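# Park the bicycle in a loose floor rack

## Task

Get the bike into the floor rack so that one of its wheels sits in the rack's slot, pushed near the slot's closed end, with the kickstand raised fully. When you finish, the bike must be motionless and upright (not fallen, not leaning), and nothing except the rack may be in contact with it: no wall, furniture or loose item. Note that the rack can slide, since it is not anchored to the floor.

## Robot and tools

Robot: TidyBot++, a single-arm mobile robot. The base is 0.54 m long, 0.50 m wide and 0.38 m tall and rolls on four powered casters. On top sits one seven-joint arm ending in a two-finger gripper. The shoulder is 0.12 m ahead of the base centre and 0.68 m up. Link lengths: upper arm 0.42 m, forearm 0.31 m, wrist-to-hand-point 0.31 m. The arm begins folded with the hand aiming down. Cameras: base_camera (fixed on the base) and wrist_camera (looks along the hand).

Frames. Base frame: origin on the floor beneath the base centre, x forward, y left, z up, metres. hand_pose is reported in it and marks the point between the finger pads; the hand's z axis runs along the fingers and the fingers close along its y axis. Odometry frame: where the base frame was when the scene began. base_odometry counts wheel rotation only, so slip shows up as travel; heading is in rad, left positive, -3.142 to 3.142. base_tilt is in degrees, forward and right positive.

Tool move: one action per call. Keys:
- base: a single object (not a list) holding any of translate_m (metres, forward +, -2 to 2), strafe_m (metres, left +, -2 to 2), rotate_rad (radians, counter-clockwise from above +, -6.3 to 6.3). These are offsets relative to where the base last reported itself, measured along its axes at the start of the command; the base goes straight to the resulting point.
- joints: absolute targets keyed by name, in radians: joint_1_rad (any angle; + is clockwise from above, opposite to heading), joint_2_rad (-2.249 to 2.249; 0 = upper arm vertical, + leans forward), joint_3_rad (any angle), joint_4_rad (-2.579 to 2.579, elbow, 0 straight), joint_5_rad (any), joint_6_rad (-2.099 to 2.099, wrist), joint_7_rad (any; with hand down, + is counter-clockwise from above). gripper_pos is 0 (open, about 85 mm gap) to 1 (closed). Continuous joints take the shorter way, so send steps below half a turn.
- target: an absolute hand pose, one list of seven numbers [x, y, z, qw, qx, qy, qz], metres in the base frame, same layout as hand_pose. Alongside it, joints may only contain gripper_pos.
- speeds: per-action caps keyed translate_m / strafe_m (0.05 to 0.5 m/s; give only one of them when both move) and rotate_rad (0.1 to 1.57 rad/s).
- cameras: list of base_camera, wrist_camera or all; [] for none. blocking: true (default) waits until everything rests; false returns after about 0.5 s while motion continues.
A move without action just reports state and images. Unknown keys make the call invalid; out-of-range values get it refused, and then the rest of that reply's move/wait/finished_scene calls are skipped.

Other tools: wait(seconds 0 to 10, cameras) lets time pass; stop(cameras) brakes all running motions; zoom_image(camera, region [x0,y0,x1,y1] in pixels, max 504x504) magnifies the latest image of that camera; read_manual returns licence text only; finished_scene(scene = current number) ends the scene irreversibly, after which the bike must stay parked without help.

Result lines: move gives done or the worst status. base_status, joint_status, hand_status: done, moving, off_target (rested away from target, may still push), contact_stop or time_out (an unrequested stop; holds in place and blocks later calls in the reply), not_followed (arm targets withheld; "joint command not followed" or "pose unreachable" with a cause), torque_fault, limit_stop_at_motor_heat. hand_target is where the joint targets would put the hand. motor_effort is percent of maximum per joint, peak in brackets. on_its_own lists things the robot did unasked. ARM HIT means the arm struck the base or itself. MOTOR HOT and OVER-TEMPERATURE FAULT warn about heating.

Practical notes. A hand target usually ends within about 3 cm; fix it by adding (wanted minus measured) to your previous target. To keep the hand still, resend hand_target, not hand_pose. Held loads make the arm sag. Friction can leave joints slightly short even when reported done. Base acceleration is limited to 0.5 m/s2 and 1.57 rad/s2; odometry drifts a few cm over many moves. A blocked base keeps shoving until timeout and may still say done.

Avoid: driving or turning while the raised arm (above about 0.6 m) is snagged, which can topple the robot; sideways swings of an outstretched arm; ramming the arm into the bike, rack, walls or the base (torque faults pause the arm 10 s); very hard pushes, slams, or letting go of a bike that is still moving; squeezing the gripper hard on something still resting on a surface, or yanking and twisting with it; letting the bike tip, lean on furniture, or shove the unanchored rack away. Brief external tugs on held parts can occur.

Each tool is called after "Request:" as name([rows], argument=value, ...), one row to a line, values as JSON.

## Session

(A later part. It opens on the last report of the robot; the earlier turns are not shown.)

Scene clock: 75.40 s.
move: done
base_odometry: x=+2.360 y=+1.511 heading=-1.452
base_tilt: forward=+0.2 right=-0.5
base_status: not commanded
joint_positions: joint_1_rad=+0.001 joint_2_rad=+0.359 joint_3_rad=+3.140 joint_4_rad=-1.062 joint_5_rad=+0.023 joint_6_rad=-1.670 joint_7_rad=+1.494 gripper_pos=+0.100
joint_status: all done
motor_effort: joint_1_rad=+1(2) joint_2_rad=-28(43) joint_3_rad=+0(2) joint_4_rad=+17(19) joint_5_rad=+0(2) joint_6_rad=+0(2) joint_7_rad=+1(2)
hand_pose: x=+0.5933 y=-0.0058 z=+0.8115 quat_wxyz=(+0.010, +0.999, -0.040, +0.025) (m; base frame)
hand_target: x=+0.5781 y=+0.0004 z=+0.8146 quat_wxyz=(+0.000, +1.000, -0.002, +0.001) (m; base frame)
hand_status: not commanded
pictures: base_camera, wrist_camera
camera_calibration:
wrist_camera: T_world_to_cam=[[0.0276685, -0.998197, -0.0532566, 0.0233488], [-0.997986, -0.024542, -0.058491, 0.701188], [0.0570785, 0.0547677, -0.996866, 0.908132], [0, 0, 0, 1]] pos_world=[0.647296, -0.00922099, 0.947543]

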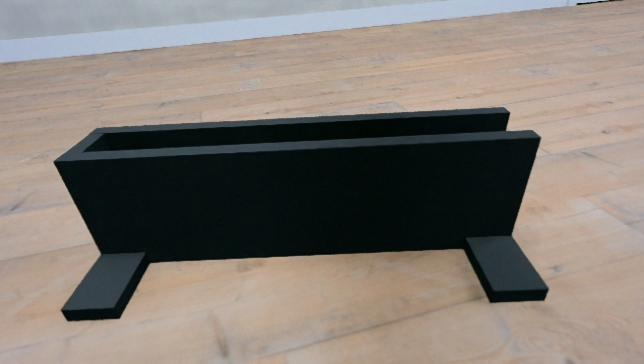

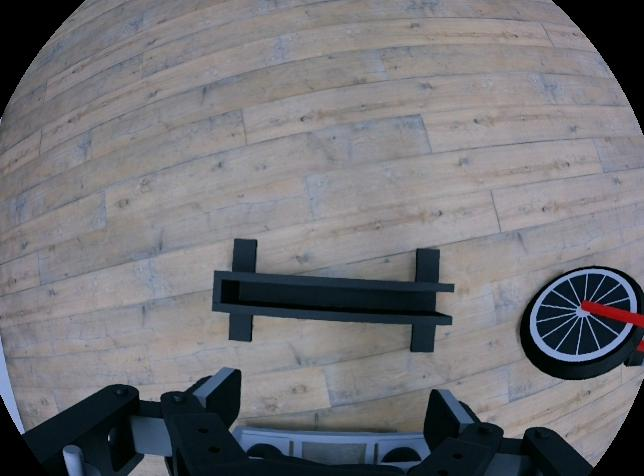

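Request:
move(base={"translate_m":0.147,"strafe_m":0.728}, cameras=["base_camera"])

Request:
move(base={"translate_m":1.162,"strafe_m":-0.139}, cameras=[])

Request:
move(base={"translate_m":-0.217,"strafe_m":-1.485,"rotate_rad":3.10})

Scene clock: 83.83 s.
move: done
base_odometry: x=+3.100 y=+1.451 heading=-1.452
base_tilt: forward=+0.2 right=-0.5
base_status: done
joint_positions: joint_1_rad=-0.001 joint_2_rad=+0.360 joint_3_rad=+3.140 joint_4_rad=-1.062 joint_5_rad=+0.023 joint_6_rad=-1.674 joint_7_rad=+1.497 gripper_pos=+0.100
joint_status: not commanded
motor_effort: joint_1_rad=+1(3) joint_2_rad=-29(30) joint_3_rad=+0(2) joint_4_rad=+17(19) joint_5_rad=+0(2) joint_6_rad=+0(2) joint_7_rad=+1(1)
hand_pose: x=+0.5921 y=-0.0048 z=+0.8114 quat_wxyz=(+0.010, +0.999, -0.038, +0.023) (m; base frame)
hand_target: x=+0.5781 y=+0.0004 z=+0.8146 quat_wxyz=(+0.000, +1.000, -0.002, +0.001) (m; base frame)
hand_status: not commanded
pictures: base_camera

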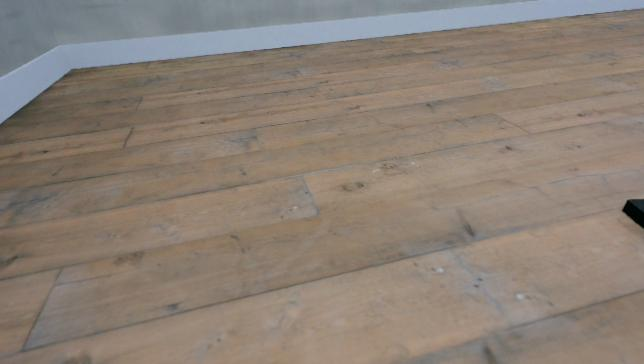

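Scene clock: 87.53 s.
move: done
base_odometry: x=+3.100 y=+0.280 heading=-1.452
base_tilt: forward=+0.2 right=-0.5
base_status: done
joint_positions: joint_1_rad=-0.001 joint_2_rad=+0.362 joint_3_rad=+3.140 joint_4_rad=-1.062 joint_5_rad=+0.023 joint_6_rad=-1.677 joint_7_rad=+1.497 gripper_pos=+0.100
joint_status: not commanded
motor_effort: joint_1_rad=+1(2) joint_2_rad=-29(31) joint_3_rad=+0(1) joint_4_rad=+18(19) joint_5_rad=+1(2) joint_6_rad=+1(1) joint_7_rad=+1(1)
hand_pose: x=+0.5915 y=-0.0048 z=+0.8104 quat_wxyz=(+0.010, +0.999, -0.038, +0.021) (m; base frame)
hand_target: x=+0.5781 y=+0.0004 z=+0.8146 quat_wxyz=(+0.000, +1.000, -0.002, +0.001) (m; base frame)
hand_status: not commanded
pictures: none
No camera images: "cameras" was empty.

Scene clock: 92.67 s.
move: done
base_odometry: x=+1.600 y=+0.320 heading=+1.648
base_tilt: forward=+0.2 right=-0.5
base_status: done
joint_positions: joint_1_rad=-0.006 joint_2_rad=+0.363 joint_3_rad=+3.140 joint_4_rad=-1.062 joint_5_rad=+0.022 joint_6_rad=-1.677 joint_7_rad=+1.497 gripper_pos=+0.100
joint_status: not commanded
motor_effort: joint_1_rad=+1(4) joint_2_rad=-28(31) joint_3_rad=+0(2) joint_4_rad=+18(19) joint_5_rad=+0(2) joint_6_rad=+0(2) joint_7_rad=+1(1)
hand_pose: x=+0.5916 y=-0.0023 z=+0.8100 quat_wxyz=(+0.010, +0.999, -0.035, +0.020) (m; base frame)
hand_target: x=+0.5781 y=+0.0004 z=+0.8146 quat_wxyz=(+0.000, +1.000, -0.002, +0.001) (m; base frame)
hand_status: not commanded
pictures: base_camera, wrist_camera
camera_calibration:
wrist_camera: T_world_to_cam=[[0.0363119, -0.997851, -0.0545396, 0.0228206], [-0.998245, -0.0336634, -0.0487205, 0.691771], [0.0467798, 0.056213, -0.997322, 0.91303], [0, 0, 0, 1]] pos_world=[0.647017, -0.00526527, 0.945533]

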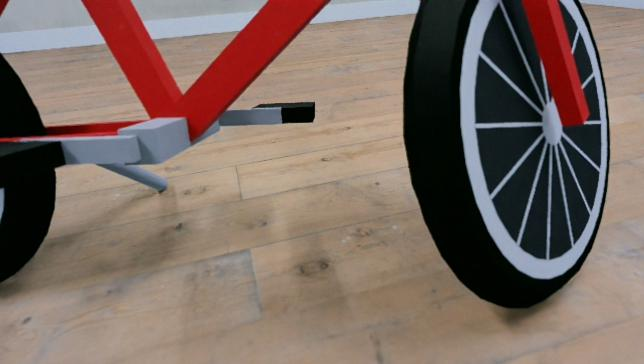

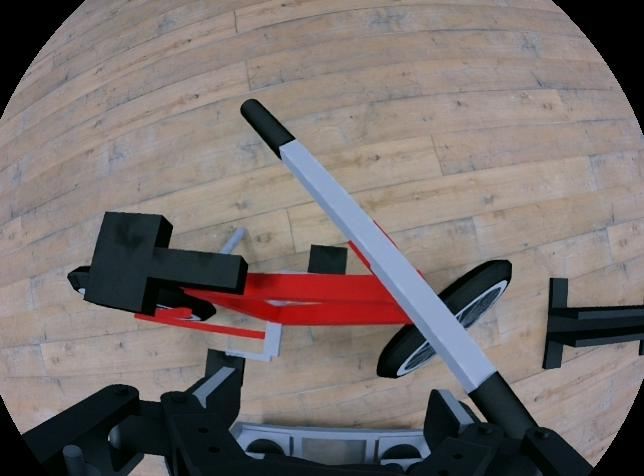

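Request:
move(joints={"joint_1_rad":0.181,"joint_2_rad":0.4615,"joint_3_rad":3.144,"joint_4_rad":-1.15,"joint_5_rad":0.0,"joint_6_rad":-1.49,"joint_7_rad":2.55,"gripper_pos":0.1}, cameras=["wrist_camera"])

Scene clock: 97.03 s.
move: done
base_odometry: x=+1.600 y=+0.320 heading=+1.648
base_tilt: forward=+0.2 right=-0.5
base_status: not commanded
joint_positions: joint_1_rad=+0.175 joint_2_rad=+0.459 joint_3_rad=+3.140 joint_4_rad=-1.127 joint_5_rad=+0.022 joint_6_rad=-1.546 joint_7_rad=+2.475 gripper_pos=+0.100
joint_status: all done
motor_effort: joint_1_rad=+1(2) joint_2_rad=-32(34) joint_3_rad=+0(2) joint_4_rad=+18(19) joint_5_rad=+0(2) joint_6_rad=+0(2) joint_7_rad=+1(1)
hand_pose: x=+0.6142 y=-0.0927 z=+0.7432 quat_wxyz=(+0.012, +0.934, +0.357, -0.001) (m; base frame)
hand_target: x=+0.6246 y=-0.0922 z=+0.7347 quat_wxyz=(+0.011, +0.922, +0.388, +0.016) (m; base frame)
hand_status: not commanded
pictures: wrist_camera
camera_calibration:
wrist_camera: T_world_to_cam=[[0.738896, -0.671409, -0.0569331, -0.471406], [-0.672379, -0.740201, 0.00280297, 0.404061], [-0.0440239, 0.0362095, -0.998374, 0.905077], [0, 0, 0, 1]] pos_world=[0.659848, -0.0501918, 0.875634]

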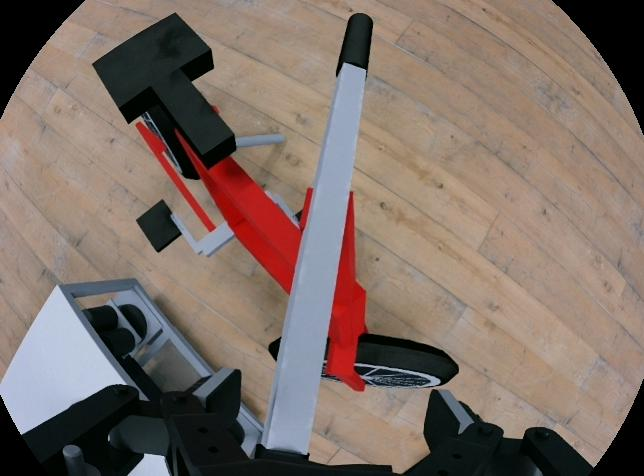

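Request:
move(joints={"joint_1_rad":0.17,"joint_2_rad":0.475,"joint_3_rad":3.144,"joint_4_rad":-1.44,"joint_5_rad":0.0,"joint_6_rad":-1.19,"joint_7_rad":2.32,"gripper_pos":0.1})

Scene clock: 99.97 s.
move: off_target
base_odometry: x=+1.600 y=+0.320 heading=+1.648
base_tilt: forward=+0.2 right=-0.5
base_status: not commanded
joint_positions: joint_1_rad=+0.174 joint_2_rad=+0.451 joint_3_rad=+3.140 joint_4_rad=-1.390 joint_5_rad=+0.020 joint_6_rad=-1.247 joint_7_rad=+2.391 gripper_pos=+0.100
joint_status: joint_4_rad off_target (ended at -1.390, target -1.440); the others done
motor_effort: joint_1_rad=+1(2) joint_2_rad=-25(33) joint_3_rad=+0(1) joint_4_rad=+13(19) joint_5_rad=+0(3) joint_6_rad=+0(1) joint_7_rad=+1(2)
hand_pose: x=+0.6138 y=-0.0910 z=+0.6656 quat_wxyz=(+0.021, +0.947, +0.321, +0.019) (m; base frame)
hand_target: x=+0.6116 y=-0.0843 z=+0.6388 quat_wxyz=(+0.009, +0.958, +0.285, +0.016) (m; base frame)
hand_status: not commanded
pictures: base_camera, wrist_camera
camera_calibration:
wrist_camera: T_world_to_cam=[[0.687454, -0.725866, -0.0229353, -0.470388], [-0.726219, -0.686942, -0.0267838, 0.462879], [0.00368626, 0.0350686, -0.999378, 0.798827], [0, 0, 0, 1]] pos_world=[0.656577, -0.0514814, 0.799939]

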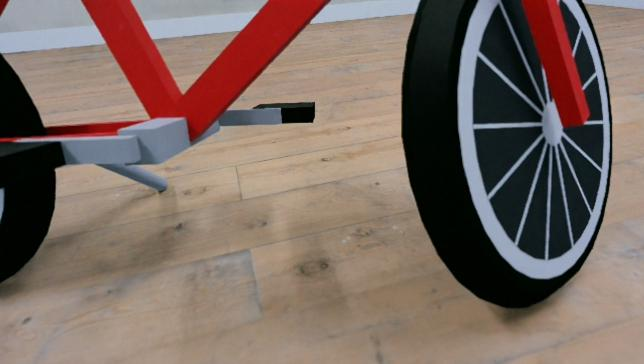

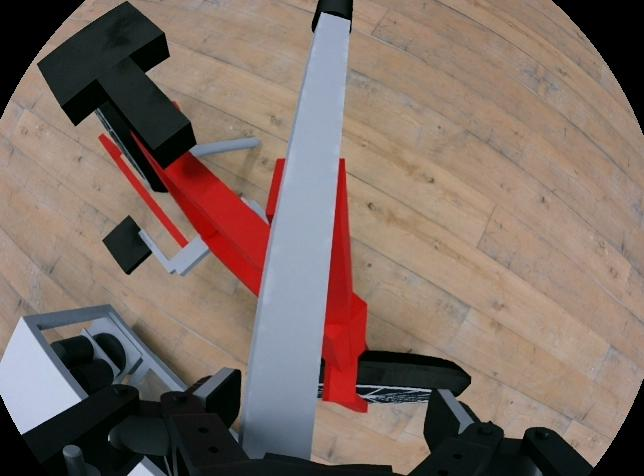

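Request:
move(joints={"joint_1_rad":0.155,"joint_2_rad":0.425,"joint_3_rad":3.144,"joint_4_rad":-1.27,"joint_5_rad":0.0,"joint_6_rad":-1.50,"joint_7_rad":2.31,"gripper_pos":0.0}, cameras=["wrist_camera"])

Request:
move(joints={"joint_1_rad":0.155,"joint_2_rad":0.465,"joint_3_rad":3.144,"joint_4_rad":-1.44,"joint_5_rad":0.0,"joint_6_rad":-1.20,"joint_7_rad":2.31,"gripper_pos":0.0}, cameras=["wrist_camera"])

Scene clock: 102.60 s.
move: done
base_odometry: x=+1.600 y=+0.320 heading=+1.648
base_tilt: forward=+0.2 right=-0.5
base_status: not commanded
joint_positions: joint_1_rad=+0.168 joint_2_rad=+0.431 joint_3_rad=+3.140 joint_4_rad=-1.282 joint_5_rad=+0.020 joint_6_rad=-1.442 joint_7_rad=+2.384 gripper_pos=+0.000
joint_status: all done
motor_effort: joint_1_rad=+0(2) joint_2_rad=-29(33) joint_3_rad=+0(1) joint_4_rad=+17(19) joint_5_rad=+1(2) joint_6_rad=+0(2) joint_7_rad=+1(1)
hand_pose: x=+0.5942 y=-0.0852 z=+0.7082 quat_wxyz=(+0.005, +0.948, +0.319, -0.011) (m; base frame)
hand_target: x=+0.5823 y=-0.0720 z=+0.7153 quat_wxyz=(-0.011, +0.958, +0.287, -0.024) (m; base frame)
hand_status: not commanded
pictures: wrist_camera
camera_calibration:
wrist_camera: T_world_to_cam=[[0.680171, -0.729117, -0.075861, -0.410184], [-0.730424, -0.68285, 0.0140247, 0.427774], [-0.0620273, 0.0458714, -0.99702, 0.879565], [0, 0, 0, 1]] pos_world=[0.646009, -0.0473136, 0.839827]

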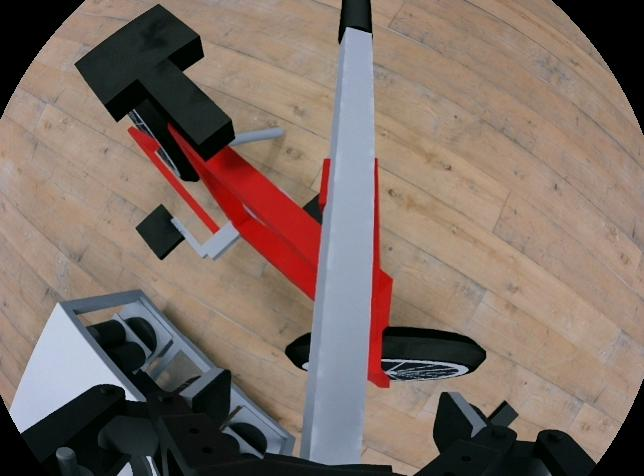

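Scene clock: 103.70 s.
move: off_target
base_odometry: x=+1.600 y=+0.320 heading=+1.648
base_tilt: forward=+0.2 right=-0.5
base_status: not commanded
joint_positions: joint_1_rad=+0.164 joint_2_rad=+0.440 joint_3_rad=+3.140 joint_4_rad=-1.399 joint_5_rad=+0.019 joint_6_rad=-1.258 joint_7_rad=+2.383 gripper_pos=+0.000
joint_status: joint_4_rad off_target (ended at -1.399, target -1.440); the others done
motor_effort: joint_1_rad=+1(2) joint_2_rad=-25(33) joint_3_rad=+0(1) joint_4_rad=+13(18) joint_5_rad=+1(3) joint_6_rad=+0(2) joint_7_rad=+1(1)
hand_pose: x=+0.6077 y=-0.0845 z=+0.6679 quat_wxyz=(+0.018, +0.947, +0.322, +0.015) (m; base frame)
hand_target: x=+0.6101 y=-0.0765 z=+0.6437 quat_wxyz=(+0.008, +0.958, +0.287, +0.016) (m; base frame)
hand_status: not commanded
pictures: wrist_camera
camera_calibration:
wrist_camera: T_world_to_cam=[[0.68857, -0.724487, -0.0314522, -0.456295], [-0.725148, -0.688239, -0.0220925, 0.459112], [-0.00564095, 0.0380197, -0.999261, 0.806835], [0, 0, 0, 1]] pos_world=[0.651667, -0.0452772, 0.80203]

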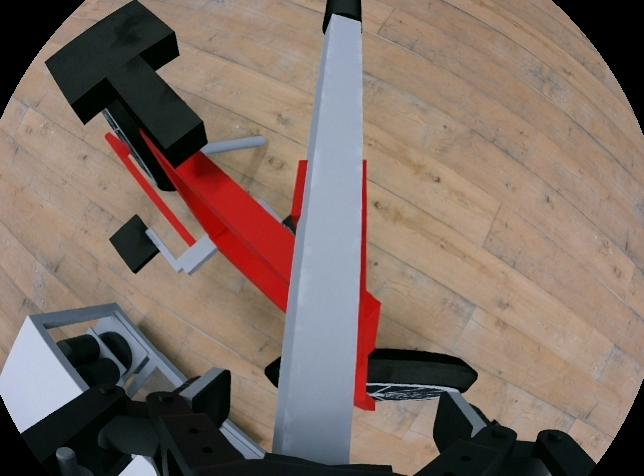

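Request:
move(joints={"gripper_pos":1.0})

Scene clock: 105.40 s.
move: off_target
base_odometry: x=+1.600 y=+0.320 heading=+1.648
base_tilt: forward=+0.2 right=-0.5
base_status: not commanded
joint_positions: joint_1_rad=+0.158 joint_2_rad=+0.434 joint_3_rad=+3.140 joint_4_rad=-1.415 joint_5_rad=+0.002 joint_6_rad=-1.259 joint_7_rad=+2.377 gripper_pos=+0.747
joint_status: gripper_pos off_target (ended at +0.747, target +1.000)
motor_effort: joint_1_rad=+1(4) joint_2_rad=-24(25) joint_3_rad=+1(4) joint_4_rad=+16(18) joint_5_rad=+6(8) joint_6_rad=+6(10) joint_7_rad=+2(2)
hand_pose: x=+0.6027 y=-0.0756 z=+0.6661 quat_wxyz=(+0.008, +0.948, +0.319, +0.014) (m; base frame)
hand_target: x=+0.6101 y=-0.0765 z=+0.6437 quat_wxyz=(+0.008, +0.958, +0.287, +0.016) (m; base frame)
hand_status: not commanded
pictures: base_camera, wrist_camera
camera_calibration:
wrist_camera: T_world_to_cam=[[0.684535, -0.727283, -0.0497101, -0.432084], [-0.728866, -0.68404, -0.0290533, 0.468764], [-0.0128737, 0.05612, -0.998341, 0.809706], [0, 0, 0, 1]] pos_world=[0.647867, -0.0390347, 0.800503]

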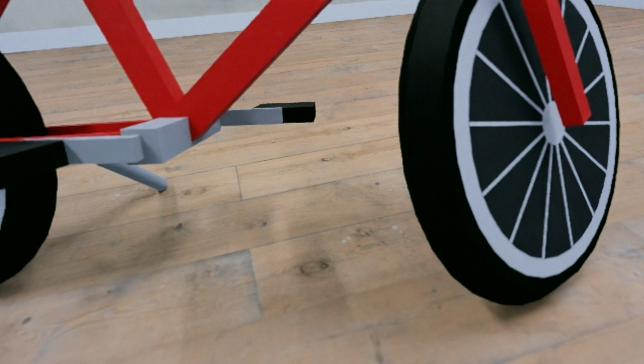

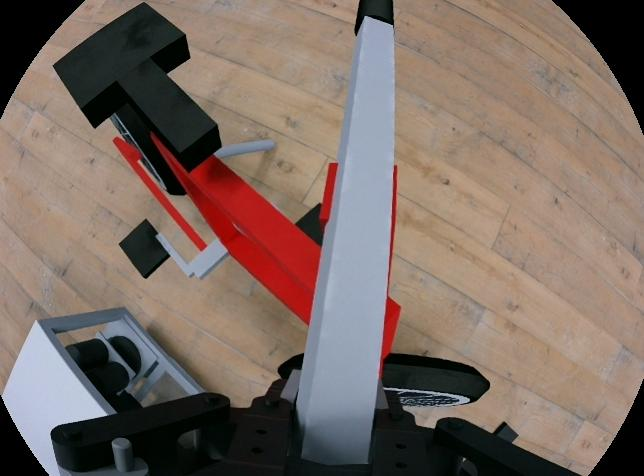

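Request:
move(joints={"joint_1_rad":0.02,"joint_2_rad":0.075,"joint_3_rad":3.144,"joint_4_rad":-1.91,"joint_5_rad":0.0,"joint_6_rad":-1.159,"joint_7_rad":2.12})

Scene clock: 112.20 s.
move: done
base_odometry: x=+1.600 y=+0.320 heading=+1.648
base_tilt: forward=+0.2 right=-0.5
base_status: not commanded
joint_positions: joint_1_rad=+0.014 joint_2_rad=+0.082 joint_3_rad=+3.138 joint_4_rad=-1.871 joint_5_rad=-0.007 joint_6_rad=-1.165 joint_7_rad=+2.196 gripper_pos=+0.773
joint_status: all done
motor_effort: joint_1_rad=+1(5) joint_2_rad=-16(30) joint_3_rad=+1(4) joint_4_rad=+13(17) joint_5_rad=+2(8) joint_6_rad=-4(9) joint_7_rad=+1(5)
hand_pose: x=+0.4526 y=-0.0004 z=+0.6728 quat_wxyz=(+0.001, +0.954, +0.301, +0.013) (m; base frame)
hand_target: x=+0.4375 y=-0.0058 z=+0.6636 quat_wxyz=(+0.000, +0.966, +0.260, -0.001) (m; base frame)
hand_status: not commanded
pictures: base_camera, wrist_camera
camera_calibration:
wrist_camera: T_world_to_cam=[[0.655675, -0.752194, -0.0655351, -0.250576], [-0.75481, -0.655154, -0.032162, 0.424784], [-0.0187436, 0.0705544, -0.997332, 0.812268], [0, 0, 0, 1]] pos_world=[0.500153, 0.0325088, 0.807341]

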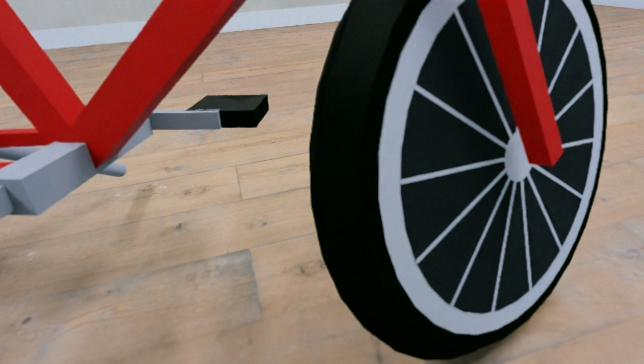

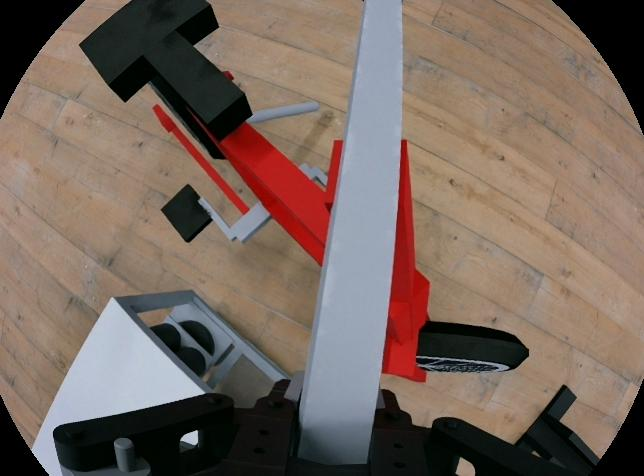

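Request:
zoom_image(camera="wrist_camera", region=[380, 280, 640, 476])

Scaled by 1.938.

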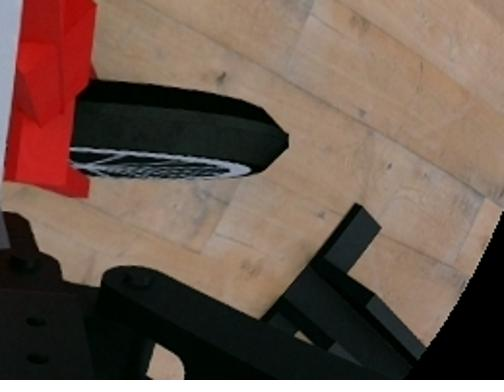

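Request:
move(joints={"joint_1_rad":0.167,"joint_2_rad":0.17,"joint_3_rad":3.144,"joint_4_rad":-1.80,"joint_5_rad":0.0,"joint_6_rad":-1.18,"joint_7_rad":1.73})

Scene clock: 118.10 s.
move: done
base_odometry: x=+1.600 y=+0.320 heading=+1.648
base_tilt: forward=+0.2 right=-0.5
base_status: not commanded
joint_positions: joint_1_rad=+0.163 joint_2_rad=+0.184 joint_3_rad=+3.144 joint_4_rad=-1.792 joint_5_rad=-0.001 joint_6_rad=-1.157 joint_7_rad=+1.811 gripper_pos=+0.786
joint_status: all done
motor_effort: joint_1_rad=+2(8) joint_2_rad=-23(26) joint_3_rad=+1(9) joint_4_rad=+14(16) joint_5_rad=+0(7) joint_6_rad=-3(8) joint_7_rad=+0(3)
hand_pose: x=+0.4827 y=-0.0591 z=+0.6603 quat_wxyz=(+0.001, +0.999, +0.037, +0.004) (m; base frame)
hand_target: x=+0.4723 y=-0.0591 z=+0.6630 quat_wxyz=(+0.000, +1.000, -0.005, -0.004) (m; base frame)
hand_status: not commanded
pictures: base_camera, wrist_camera
camera_calibration:
wrist_camera: T_world_to_cam=[[0.176945, -0.981408, -0.0743568, -0.091973], [-0.98421, -0.176087, -0.0179936, 0.538381], [0.00456574, 0.0763666, -0.997069, 0.793412], [0, 0, 0, 1]] pos_world=[0.542532, -0.056051, 0.793935]

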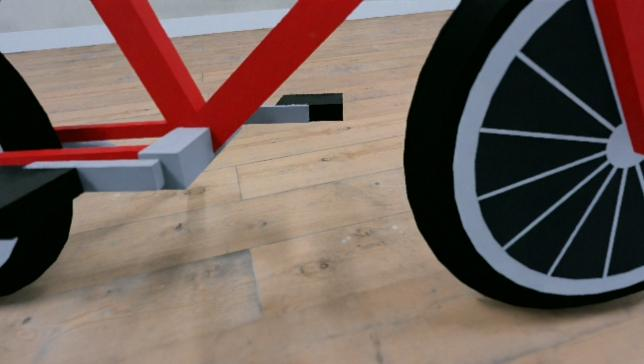

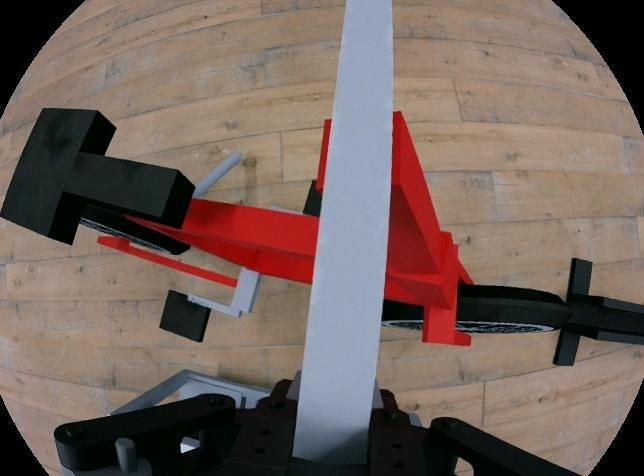

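Request:
move(base={"strafe_m":-0.12}, speeds={"strafe_m":0.15}, joints={"joint_1_rad":0.167,"joint_2_rad":0.135,"joint_3_rad":3.144,"joint_4_rad":-1.84,"joint_5_rad":0.0,"joint_6_rad":-1.19,"joint_7_rad":1.70})

Request:
zoom_image(camera="wrist_camera", region=[380, 200, 640, 400])

Scene clock: 122.60 s.
move: done
base_odometry: x=+1.719 y=+0.329 heading=+1.649
base_tilt: forward=+0.2 right=-0.5
base_status: done
joint_positions: joint_1_rad=+0.163 joint_2_rad=+0.166 joint_3_rad=+3.137 joint_4_rad=-1.819 joint_5_rad=-0.001 joint_6_rad=-1.157 joint_7_rad=+1.780 gripper_pos=+0.787
joint_status: all done
motor_effort: joint_1_rad=+2(8) joint_2_rad=-24(28) joint_3_rad=+1(7) joint_4_rad=+16(17) joint_5_rad=+1(5) joint_6_rad=-4(7) joint_7_rad=-1(3)
hand_pose: x=+0.4719 y=-0.0546 z=+0.6590 quat_wxyz=(-0.001, +1.000, +0.025, +0.000) (m; base frame)
hand_target: x=+0.4528 y=-0.0557 z=+0.6639 quat_wxyz=(-0.002, +1.000, -0.020, -0.012) (m; base frame)
hand_status: not commanded
pictures: base_camera, wrist_camera
camera_calibration:
wrist_camera: T_world_to_cam=[[0.152779, -0.985124, -0.0786727, -0.0716656], [-0.988258, -0.152478, -0.00986317, 0.52635], [-0.00227939, 0.0792558, -0.996852, 0.795059], [0, 0, 0, 1]] pos_world=[0.532931, -0.0533559, 0.79211]

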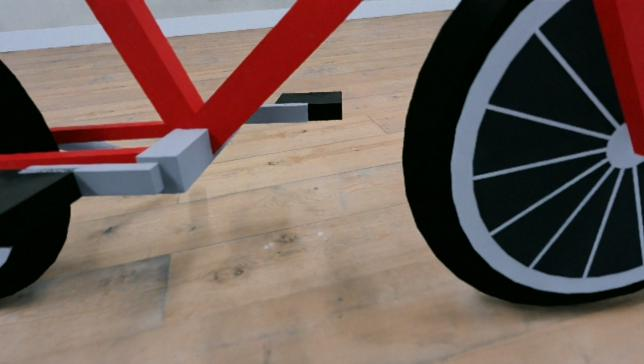

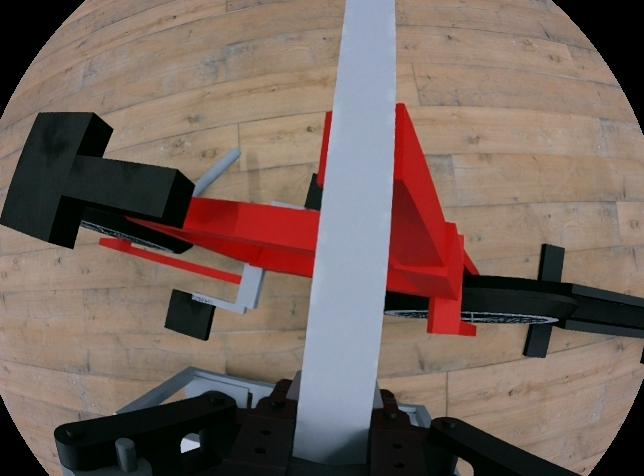

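Scaled by 1.938.

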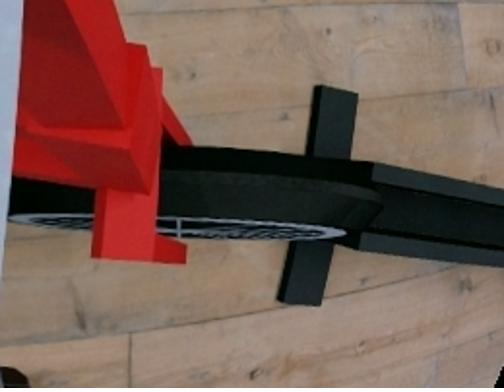

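Request:
move(joints={"joint_1_rad":0.172,"joint_2_rad":0.08,"joint_3_rad":3.144,"joint_4_rad":-1.905,"joint_5_rad":0.0,"joint_6_rad":-1.18,"joint_7_rad":1.67}, base={"strafe_m":-0.08}, speeds={"strafe_m":0.12})

Request:
zoom_image(camera="wrist_camera", region=[380, 200, 640, 400])

Scene clock: 125.17 s.
move: done
base_odometry: x=+1.799 y=+0.336 heading=+1.649
base_tilt: forward=+0.2 right=-0.5
base_status: done
joint_positions: joint_1_rad=+0.160 joint_2_rad=+0.117 joint_3_rad=+3.128 joint_4_rad=-1.886 joint_5_rad=-0.003 joint_6_rad=-1.150 joint_7_rad=+1.760 gripper_pos=+0.787
joint_status: all done
motor_effort: joint_1_rad=+4(8) joint_2_rad=-24(26) joint_3_rad=+2(7) joint_4_rad=+16(18) joint_5_rad=+1(6) joint_6_rad=-7(9) joint_7_rad=-2(3)
hand_pose: x=+0.4467 y=-0.0460 z=+0.6569 quat_wxyz=(-0.003, +1.000, +0.020, -0.005) (m; base frame)
hand_target: x=+0.4286 y=-0.0532 z=+0.6635 quat_wxyz=(-0.001, +0.999, -0.038, -0.012) (m; base frame)
hand_status: not commanded
pictures: base_camera, wrist_camera
camera_calibration:
wrist_camera: T_world_to_cam=[[0.143161, -0.986083, -0.0845276, -0.0513719], [-0.989626, -0.143669, -0.0000766287, 0.497301], [-0.0120684, 0.0836617, -0.996421, 0.796532], [0, 0, 0, 1]] pos_world=[0.509109, -0.0458495, 0.789377]

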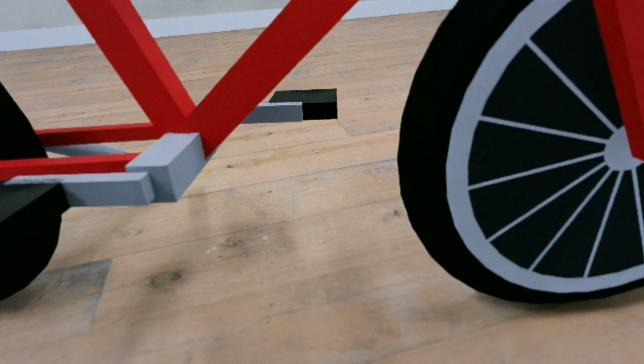

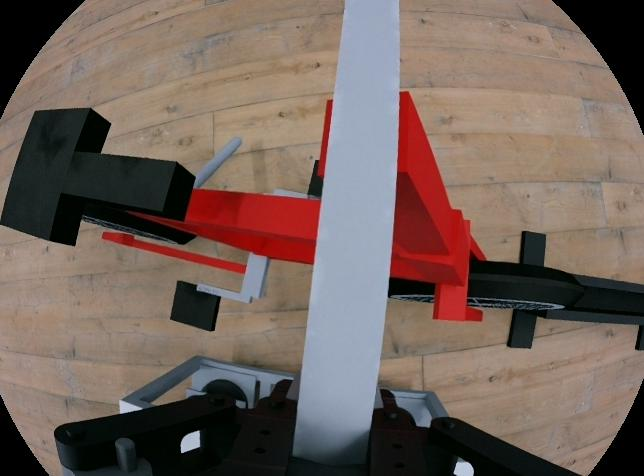

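Scaled by 1.938.

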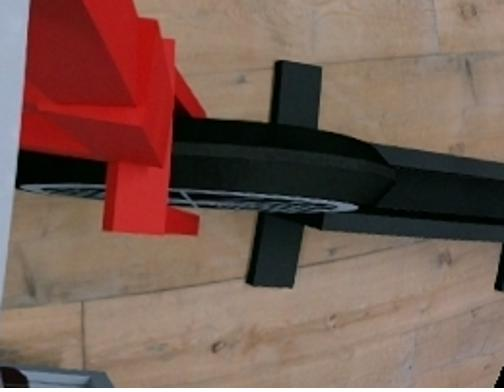

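Request:
move(joints={"joint_7_rad":1.60}, base={"strafe_m":-0.1}, speeds={"strafe_m":0.12})

Request:
zoom_image(camera="wrist_camera", region=[380, 200, 640, 400])

Scene clock: 128.57 s.
move: done
base_odometry: x=+1.899 y=+0.343 heading=+1.649
base_tilt: forward=+0.2 right=-0.5
base_status: done
joint_positions: joint_1_rad=+0.101 joint_2_rad=+0.109 joint_3_rad=+3.086 joint_4_rad=-1.897 joint_5_rad=-0.052 joint_6_rad=-1.162 joint_7_rad=+1.668 gripper_pos=+0.788
joint_status: all done
motor_effort: joint_1_rad=+14(15) joint_2_rad=-21(27) joint_3_rad=+12(13) joint_4_rad=+19(20) joint_5_rad=+9(13) joint_6_rad=+0(9) joint_7_rad=-1(6)
hand_pose: x=+0.4415 y=+0.0017 z=+0.6569 quat_wxyz=(-0.027, +0.999, +0.016, -0.011) (m; base frame)
hand_target: x=+0.4286 y=-0.0532 z=+0.6635 quat_wxyz=(-0.001, +0.997, -0.073, -0.012) (m; base frame)
hand_status: not commanded
pictures: base_camera, wrist_camera
camera_calibration:
wrist_camera: T_world_to_cam=[[0.131803, -0.982219, -0.133689, 0.0336296], [-0.990985, -0.133825, 0.00621288, 0.495473], [-0.0239934, 0.131665, -0.991004, 0.794075], [0, 0, 0, 1]] pos_world=[0.505627, -0.00521332, 0.788349]

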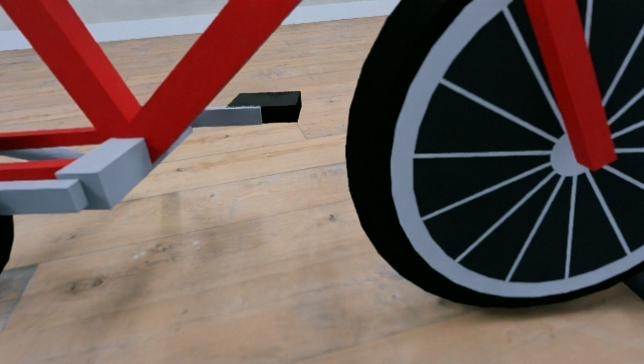

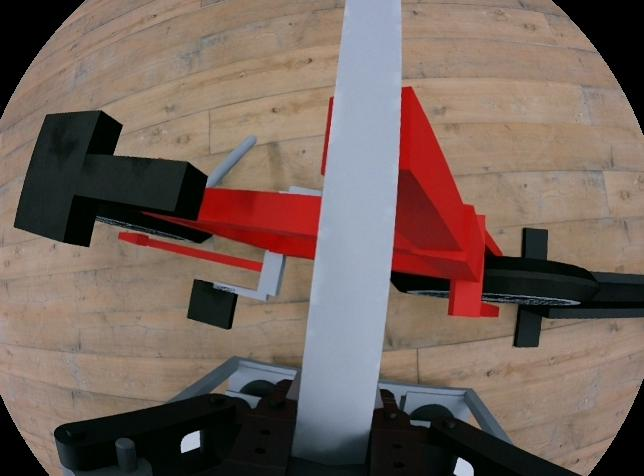

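Scaled by 1.938.

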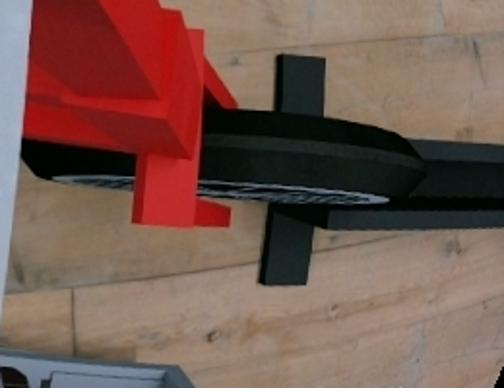

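Request:
move(base={"strafe_m":0.13}, speeds={"strafe_m":0.15})

Request:
zoom_image(camera="wrist_camera", region=[400, 220, 640, 380])

Scene clock: 132.13 s.
move: done
base_odometry: x=+1.769 y=+0.333 heading=+1.649
base_tilt: forward=+0.2 right=-0.5
base_status: done
joint_positions: joint_1_rad=+0.160 joint_2_rad=+0.121 joint_3_rad=+3.129 joint_4_rad=-1.898 joint_5_rad=-0.012 joint_6_rad=-1.155 joint_7_rad=+1.666 gripper_pos=+0.788
joint_status: not commanded
motor_effort: joint_1_rad=+2(12) joint_2_rad=-25(28) joint_3_rad=+2(12) joint_4_rad=+18(20) joint_5_rad=+2(9) joint_6_rad=-7(10) joint_7_rad=-1(5)
hand_pose: x=+0.4403 y=-0.0427 z=+0.6524 quat_wxyz=(-0.008, +0.999, -0.029, -0.015) (m; base frame)
hand_target: x=+0.4286 y=-0.0532 z=+0.6635 quat_wxyz=(-0.001, +0.997, -0.073, -0.012) (m; base frame)
hand_status: not commanded
pictures: base_camera, wrist_camera
camera_calibration:
wrist_camera: T_world_to_cam=[[0.0441628, -0.994471, -0.0952702, 0.00261663], [-0.998759, -0.0461471, 0.018725, 0.487367], [-0.023018, 0.094325, -0.995275, 0.796178], [0, 0, 0, 1]] pos_world=[0.504973, -0.0500067, 0.783539]

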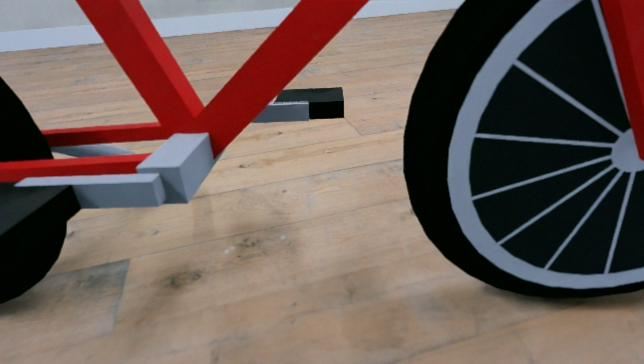

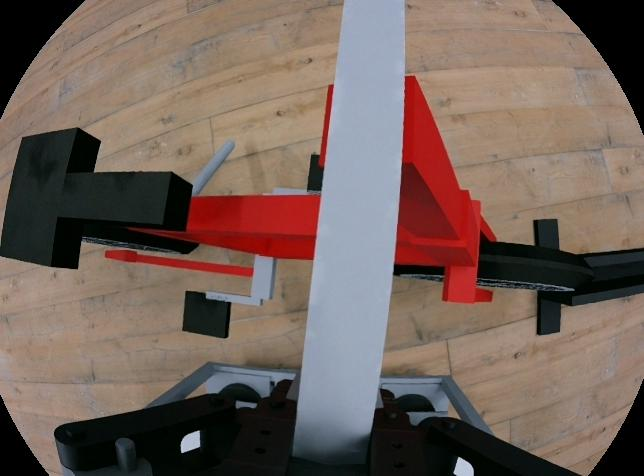

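Scaled by 2.100.

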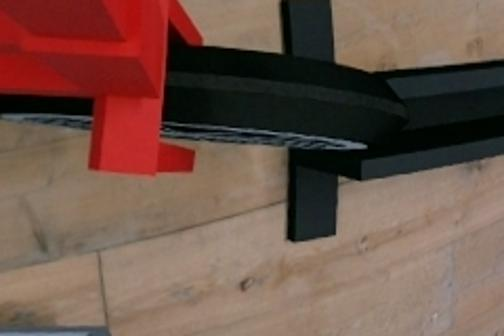

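Request:
move(base={"translate_m":-0.045}, speeds={"translate_m":0.1})

Request:
zoom_image(camera="wrist_camera", region=[400, 220, 640, 380])

Scene clock: 137.00 s.
move: done
base_odometry: x=+1.772 y=+0.288 heading=+1.649
base_tilt: forward=+0.2 right=-0.5
base_status: done
joint_positions: joint_1_rad=+0.159 joint_2_rad=+0.126 joint_3_rad=+3.129 joint_4_rad=-1.903 joint_5_rad=-0.012 joint_6_rad=-1.139 joint_7_rad=+1.666 gripper_pos=+0.788
joint_status: not commanded
motor_effort: joint_1_rad=+3(5) joint_2_rad=-26(29) joint_3_rad=+2(4) joint_4_rad=+17(20) joint_5_rad=+0(3) joint_6_rad=-10(13) joint_7_rad=-3(4)
hand_pose: x=+0.4428 y=-0.0429 z=+0.6490 quat_wxyz=(-0.008, +0.999, -0.028, -0.012) (m; base frame)
hand_target: x=+0.4286 y=-0.0532 z=+0.6635 quat_wxyz=(-0.001, +0.997, -0.073, -0.012) (m; base frame)
hand_status: not commanded
pictures: base_camera, wrist_camera
camera_calibration:
wrist_camera: T_world_to_cam=[[0.0450733, -0.994527, -0.0942618, 0.000937485], [-0.998823, -0.0465575, 0.0136048, 0.493261], [-0.0179189, 0.0935376, -0.995454, 0.79074], [0, 0, 0, 1]] pos_world=[0.506808, -0.0500666, 0.780524]

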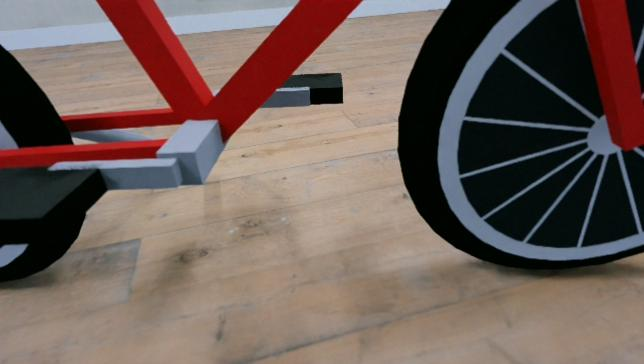

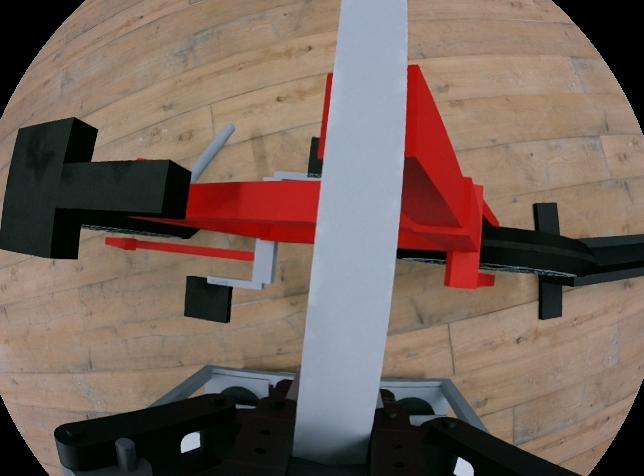

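Scaled by 2.100.

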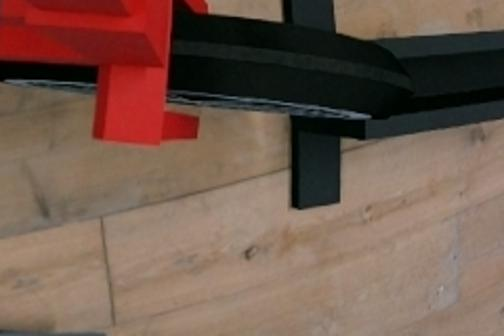

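Request:
move(base={"translate_m":-0.018,"strafe_m":-0.1}, speeds={"strafe_m":0.12})

Request:
zoom_image(camera="wrist_camera", region=[400, 180, 640, 340])

Scene clock: 141.70 s.
move: done
base_odometry: x=+1.873 y=+0.278 heading=+1.649
base_tilt: forward=+0.2 right=-0.5
base_status: done
joint_positions: joint_1_rad=+0.145 joint_2_rad=+0.127 joint_3_rad=+3.125 joint_4_rad=-1.903 joint_5_rad=-0.011 joint_6_rad=-1.134 joint_7_rad=+1.666 gripper_pos=+0.788
joint_status: not commanded
motor_effort: joint_1_rad=+7(8) joint_2_rad=-26(30) joint_3_rad=+6(7) joint_4_rad=+19(19) joint_5_rad=+2(5) joint_6_rad=-8(12) joint_7_rad=-4(6)
hand_pose: x=+0.4447 y=-0.0374 z=+0.6486 quat_wxyz=(-0.007, +1.000, -0.019, -0.011) (m; base frame)
hand_target: x=+0.4286 y=-0.0532 z=+0.6635 quat_wxyz=(-0.001, +0.997, -0.073, -0.012) (m; base frame)
hand_status: not commanded
pictures: base_camera, wrist_camera
camera_calibration:
wrist_camera: T_world_to_cam=[[0.0637474, -0.993595, -0.0933015, -0.00265499], [-0.997832, -0.0649894, 0.0103308, 0.496397], [-0.0163282, 0.0924407, -0.995584, 0.789206], [0, 0, 0, 1]] pos_world=[0.508377, -0.0433323, 0.780345]

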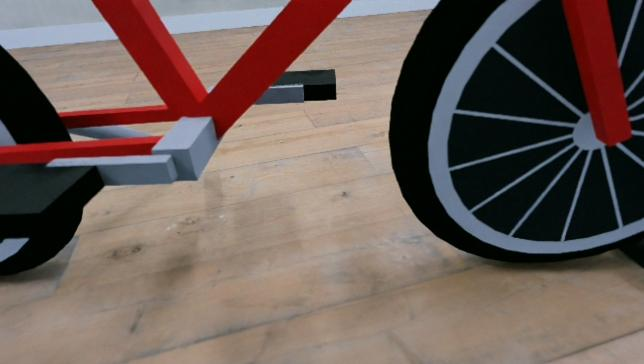

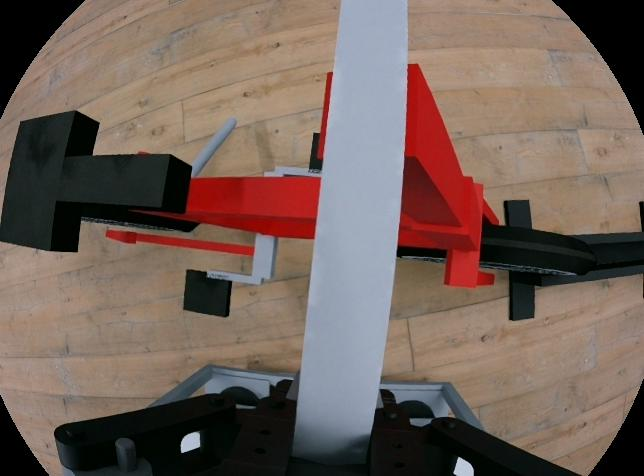

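Scaled by 2.100.

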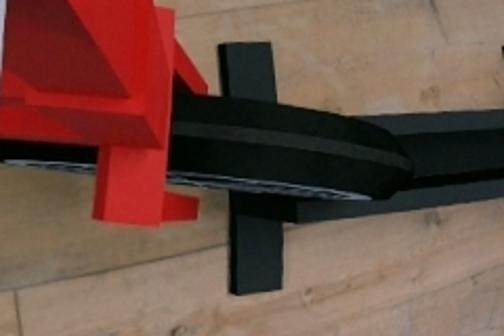

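Request:
move(base={"translate_m":-0.01,"strafe_m":-0.12}, speeds={"strafe_m":0.12})

Request:
zoom_image(camera="wrist_camera", region=[400, 180, 640, 340])

Scene clock: 143.77 s.
move: done
base_odometry: x=+1.994 y=+0.277 heading=+1.649
base_tilt: forward=+0.2 right=-0.5
base_status: done
joint_positions: joint_1_rad=+0.145 joint_2_rad=+0.128 joint_3_rad=+3.115 joint_4_rad=-1.903 joint_5_rad=-0.011 joint_6_rad=-1.138 joint_7_rad=+1.666 gripper_pos=+0.788
joint_status: not commanded
motor_effort: joint_1_rad=+4(10) joint_2_rad=-29(30) joint_3_rad=+4(9) joint_4_rad=+20(21) joint_5_rad=+1(6) joint_6_rad=-9(11) joint_7_rad=-5(6)
hand_pose: x=+0.4436 y=-0.0342 z=+0.6482 quat_wxyz=(-0.008, +1.000, -0.014, -0.013) (m; base frame)
hand_target: x=+0.4286 y=-0.0532 z=+0.6635 quat_wxyz=(-0.001, +0.997, -0.073, -0.012) (m; base frame)
hand_status: not commanded
pictures: base_camera, wrist_camera
camera_calibration:
wrist_camera: T_world_to_cam=[[0.0726541, -0.992786, -0.095378, -0.00200521], [-0.997106, -0.0744495, 0.0153978, 0.491567], [-0.0223876, 0.0939832, -0.995322, 0.791095], [0, 0, 0, 1]] pos_world=[0.508001, -0.0397435, 0.779634]

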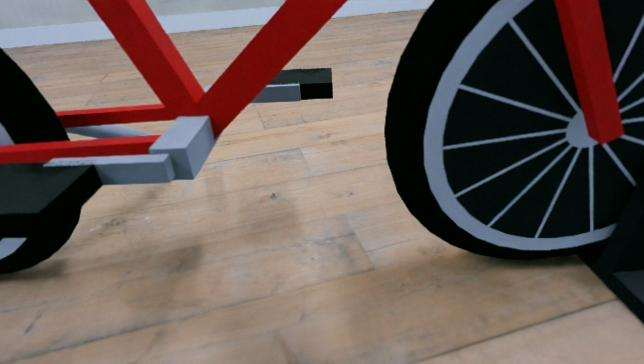

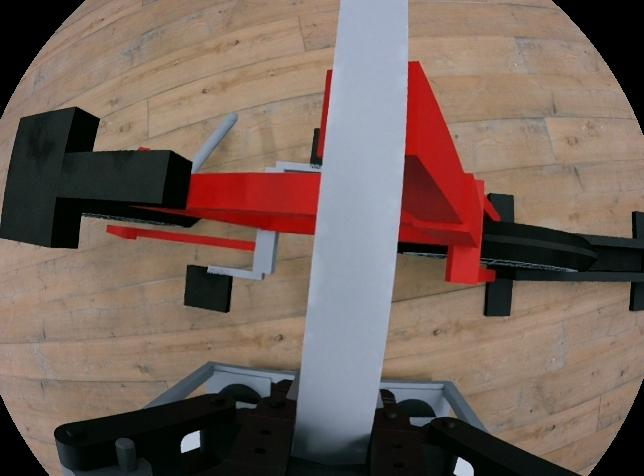

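Scaled by 2.100.

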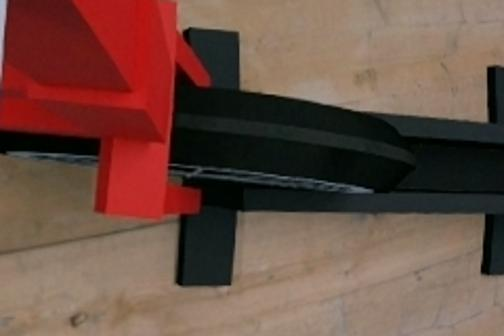

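Request:
move(base={"translate_m":-0.02,"strafe_m":-0.12}, speeds={"strafe_m":0.2})

Request:
zoom_image(camera="wrist_camera", region=[400, 180, 640, 340])

Scene clock: 145.93 s.
move: done
base_odometry: x=+2.115 y=+0.267 heading=+1.649
base_tilt: forward=+0.2 right=-0.5
base_status: done
joint_positions: joint_1_rad=+0.164 joint_2_rad=+0.124 joint_3_rad=+3.127 joint_4_rad=-1.905 joint_5_rad=-0.007 joint_6_rad=-1.140 joint_7_rad=+1.666 gripper_pos=+0.788
joint_status: not commanded
motor_effort: joint_1_rad=+1(11) joint_2_rad=-24(29) joint_3_rad=+2(10) joint_4_rad=+18(22) joint_5_rad=+1(5) joint_6_rad=-2(10) joint_7_rad=-2(8)
hand_pose: x=+0.4414 y=-0.0450 z=+0.6493 quat_wxyz=(-0.006, +0.999, -0.029, -0.013) (m; base frame)
hand_target: x=+0.4286 y=-0.0532 z=+0.6635 quat_wxyz=(-0.001, +0.997, -0.073, -0.012) (m; base frame)
hand_status: not commanded
pictures: base_camera, wrist_camera
camera_calibration:
wrist_camera: T_world_to_cam=[[0.0443304, -0.994927, -0.0903026, -0.00333532], [-0.998837, -0.0458573, 0.0149038, 0.490918], [-0.0189692, 0.0895369, -0.995803, 0.791759], [0, 0, 0, 1]] pos_world=[0.505514, -0.0516979, 0.780819]

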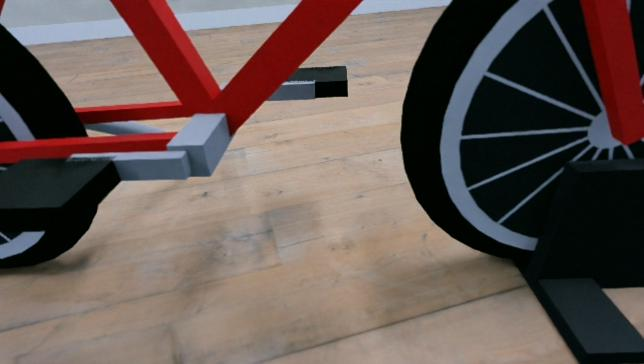

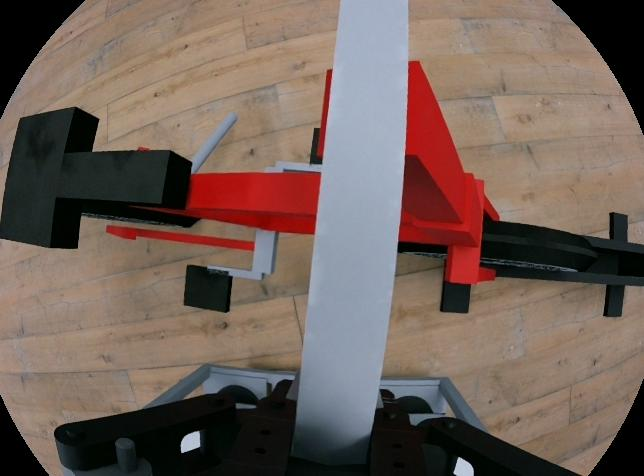

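Scaled by 2.100.

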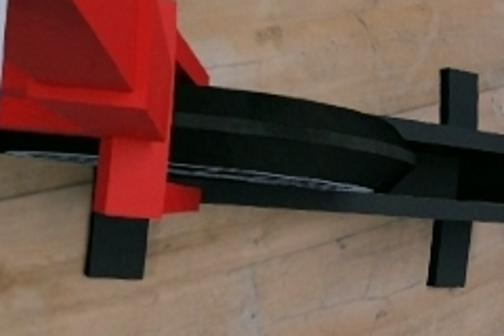

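Request:
move(base={"translate_m":-0.005,"strafe_m":-0.12}, speeds={"strafe_m":0.2})

Request:
zoom_image(camera="wrist_camera", region=[400, 180, 640, 340])

Scene clock: 147.77 s.
move: done
base_odometry: x=+2.236 y=+0.271 heading=+1.649
base_tilt: forward=+0.2 right=-0.4
base_status: done
joint_positions: joint_1_rad=+0.167 joint_2_rad=+0.122 joint_3_rad=+3.130 joint_4_rad=-1.905 joint_5_rad=-0.005 joint_6_rad=-1.144 joint_7_rad=+1.666 gripper_pos=+0.788
joint_status: not commanded
motor_effort: joint_1_rad=+1(7) joint_2_rad=-25(26) joint_3_rad=+1(6) joint_4_rad=+19(22) joint_5_rad=+1(6) joint_6_rad=-3(6) joint_7_rad=-2(3)
hand_pose: x=+0.4397 y=-0.0474 z=+0.6498 quat_wxyz=(-0.005, +0.999, -0.031, -0.014) (m; base frame)
hand_target: x=+0.4286 y=-0.0532 z=+0.6635 quat_wxyz=(-0.001, +0.997, -0.073, -0.012) (m; base frame)
hand_status: not commanded
pictures: base_camera, wrist_camera
camera_calibration:
wrist_camera: T_world_to_cam=[[0.0393176, -0.99532, -0.088268, -0.00468214], [-0.999, -0.0410367, 0.017746, 0.487635], [-0.0212852, 0.087482, -0.995939, 0.793382], [0, 0, 0, 1]] pos_world=[0.504219, -0.0540559, 0.781093]

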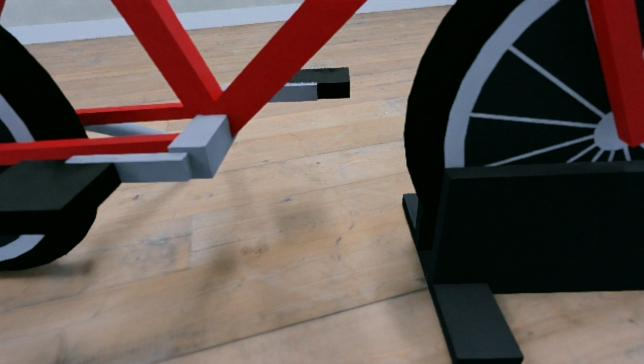

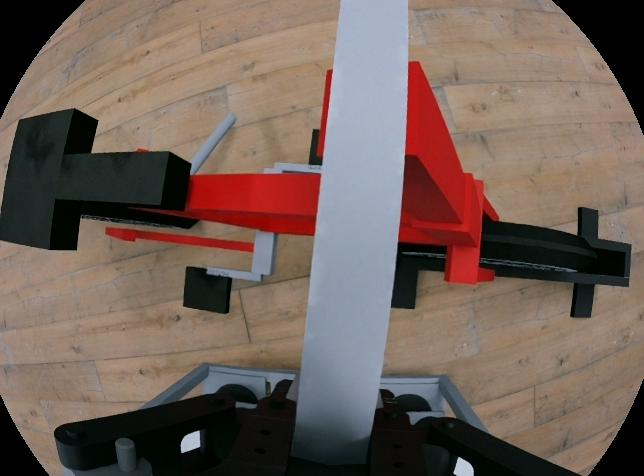

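Scaled by 2.100.

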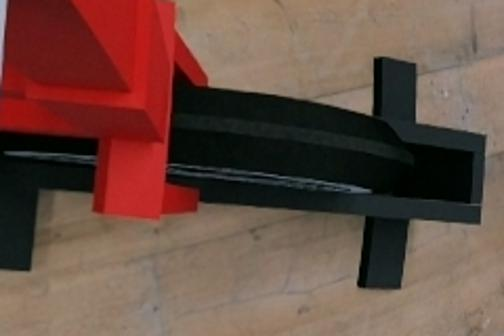

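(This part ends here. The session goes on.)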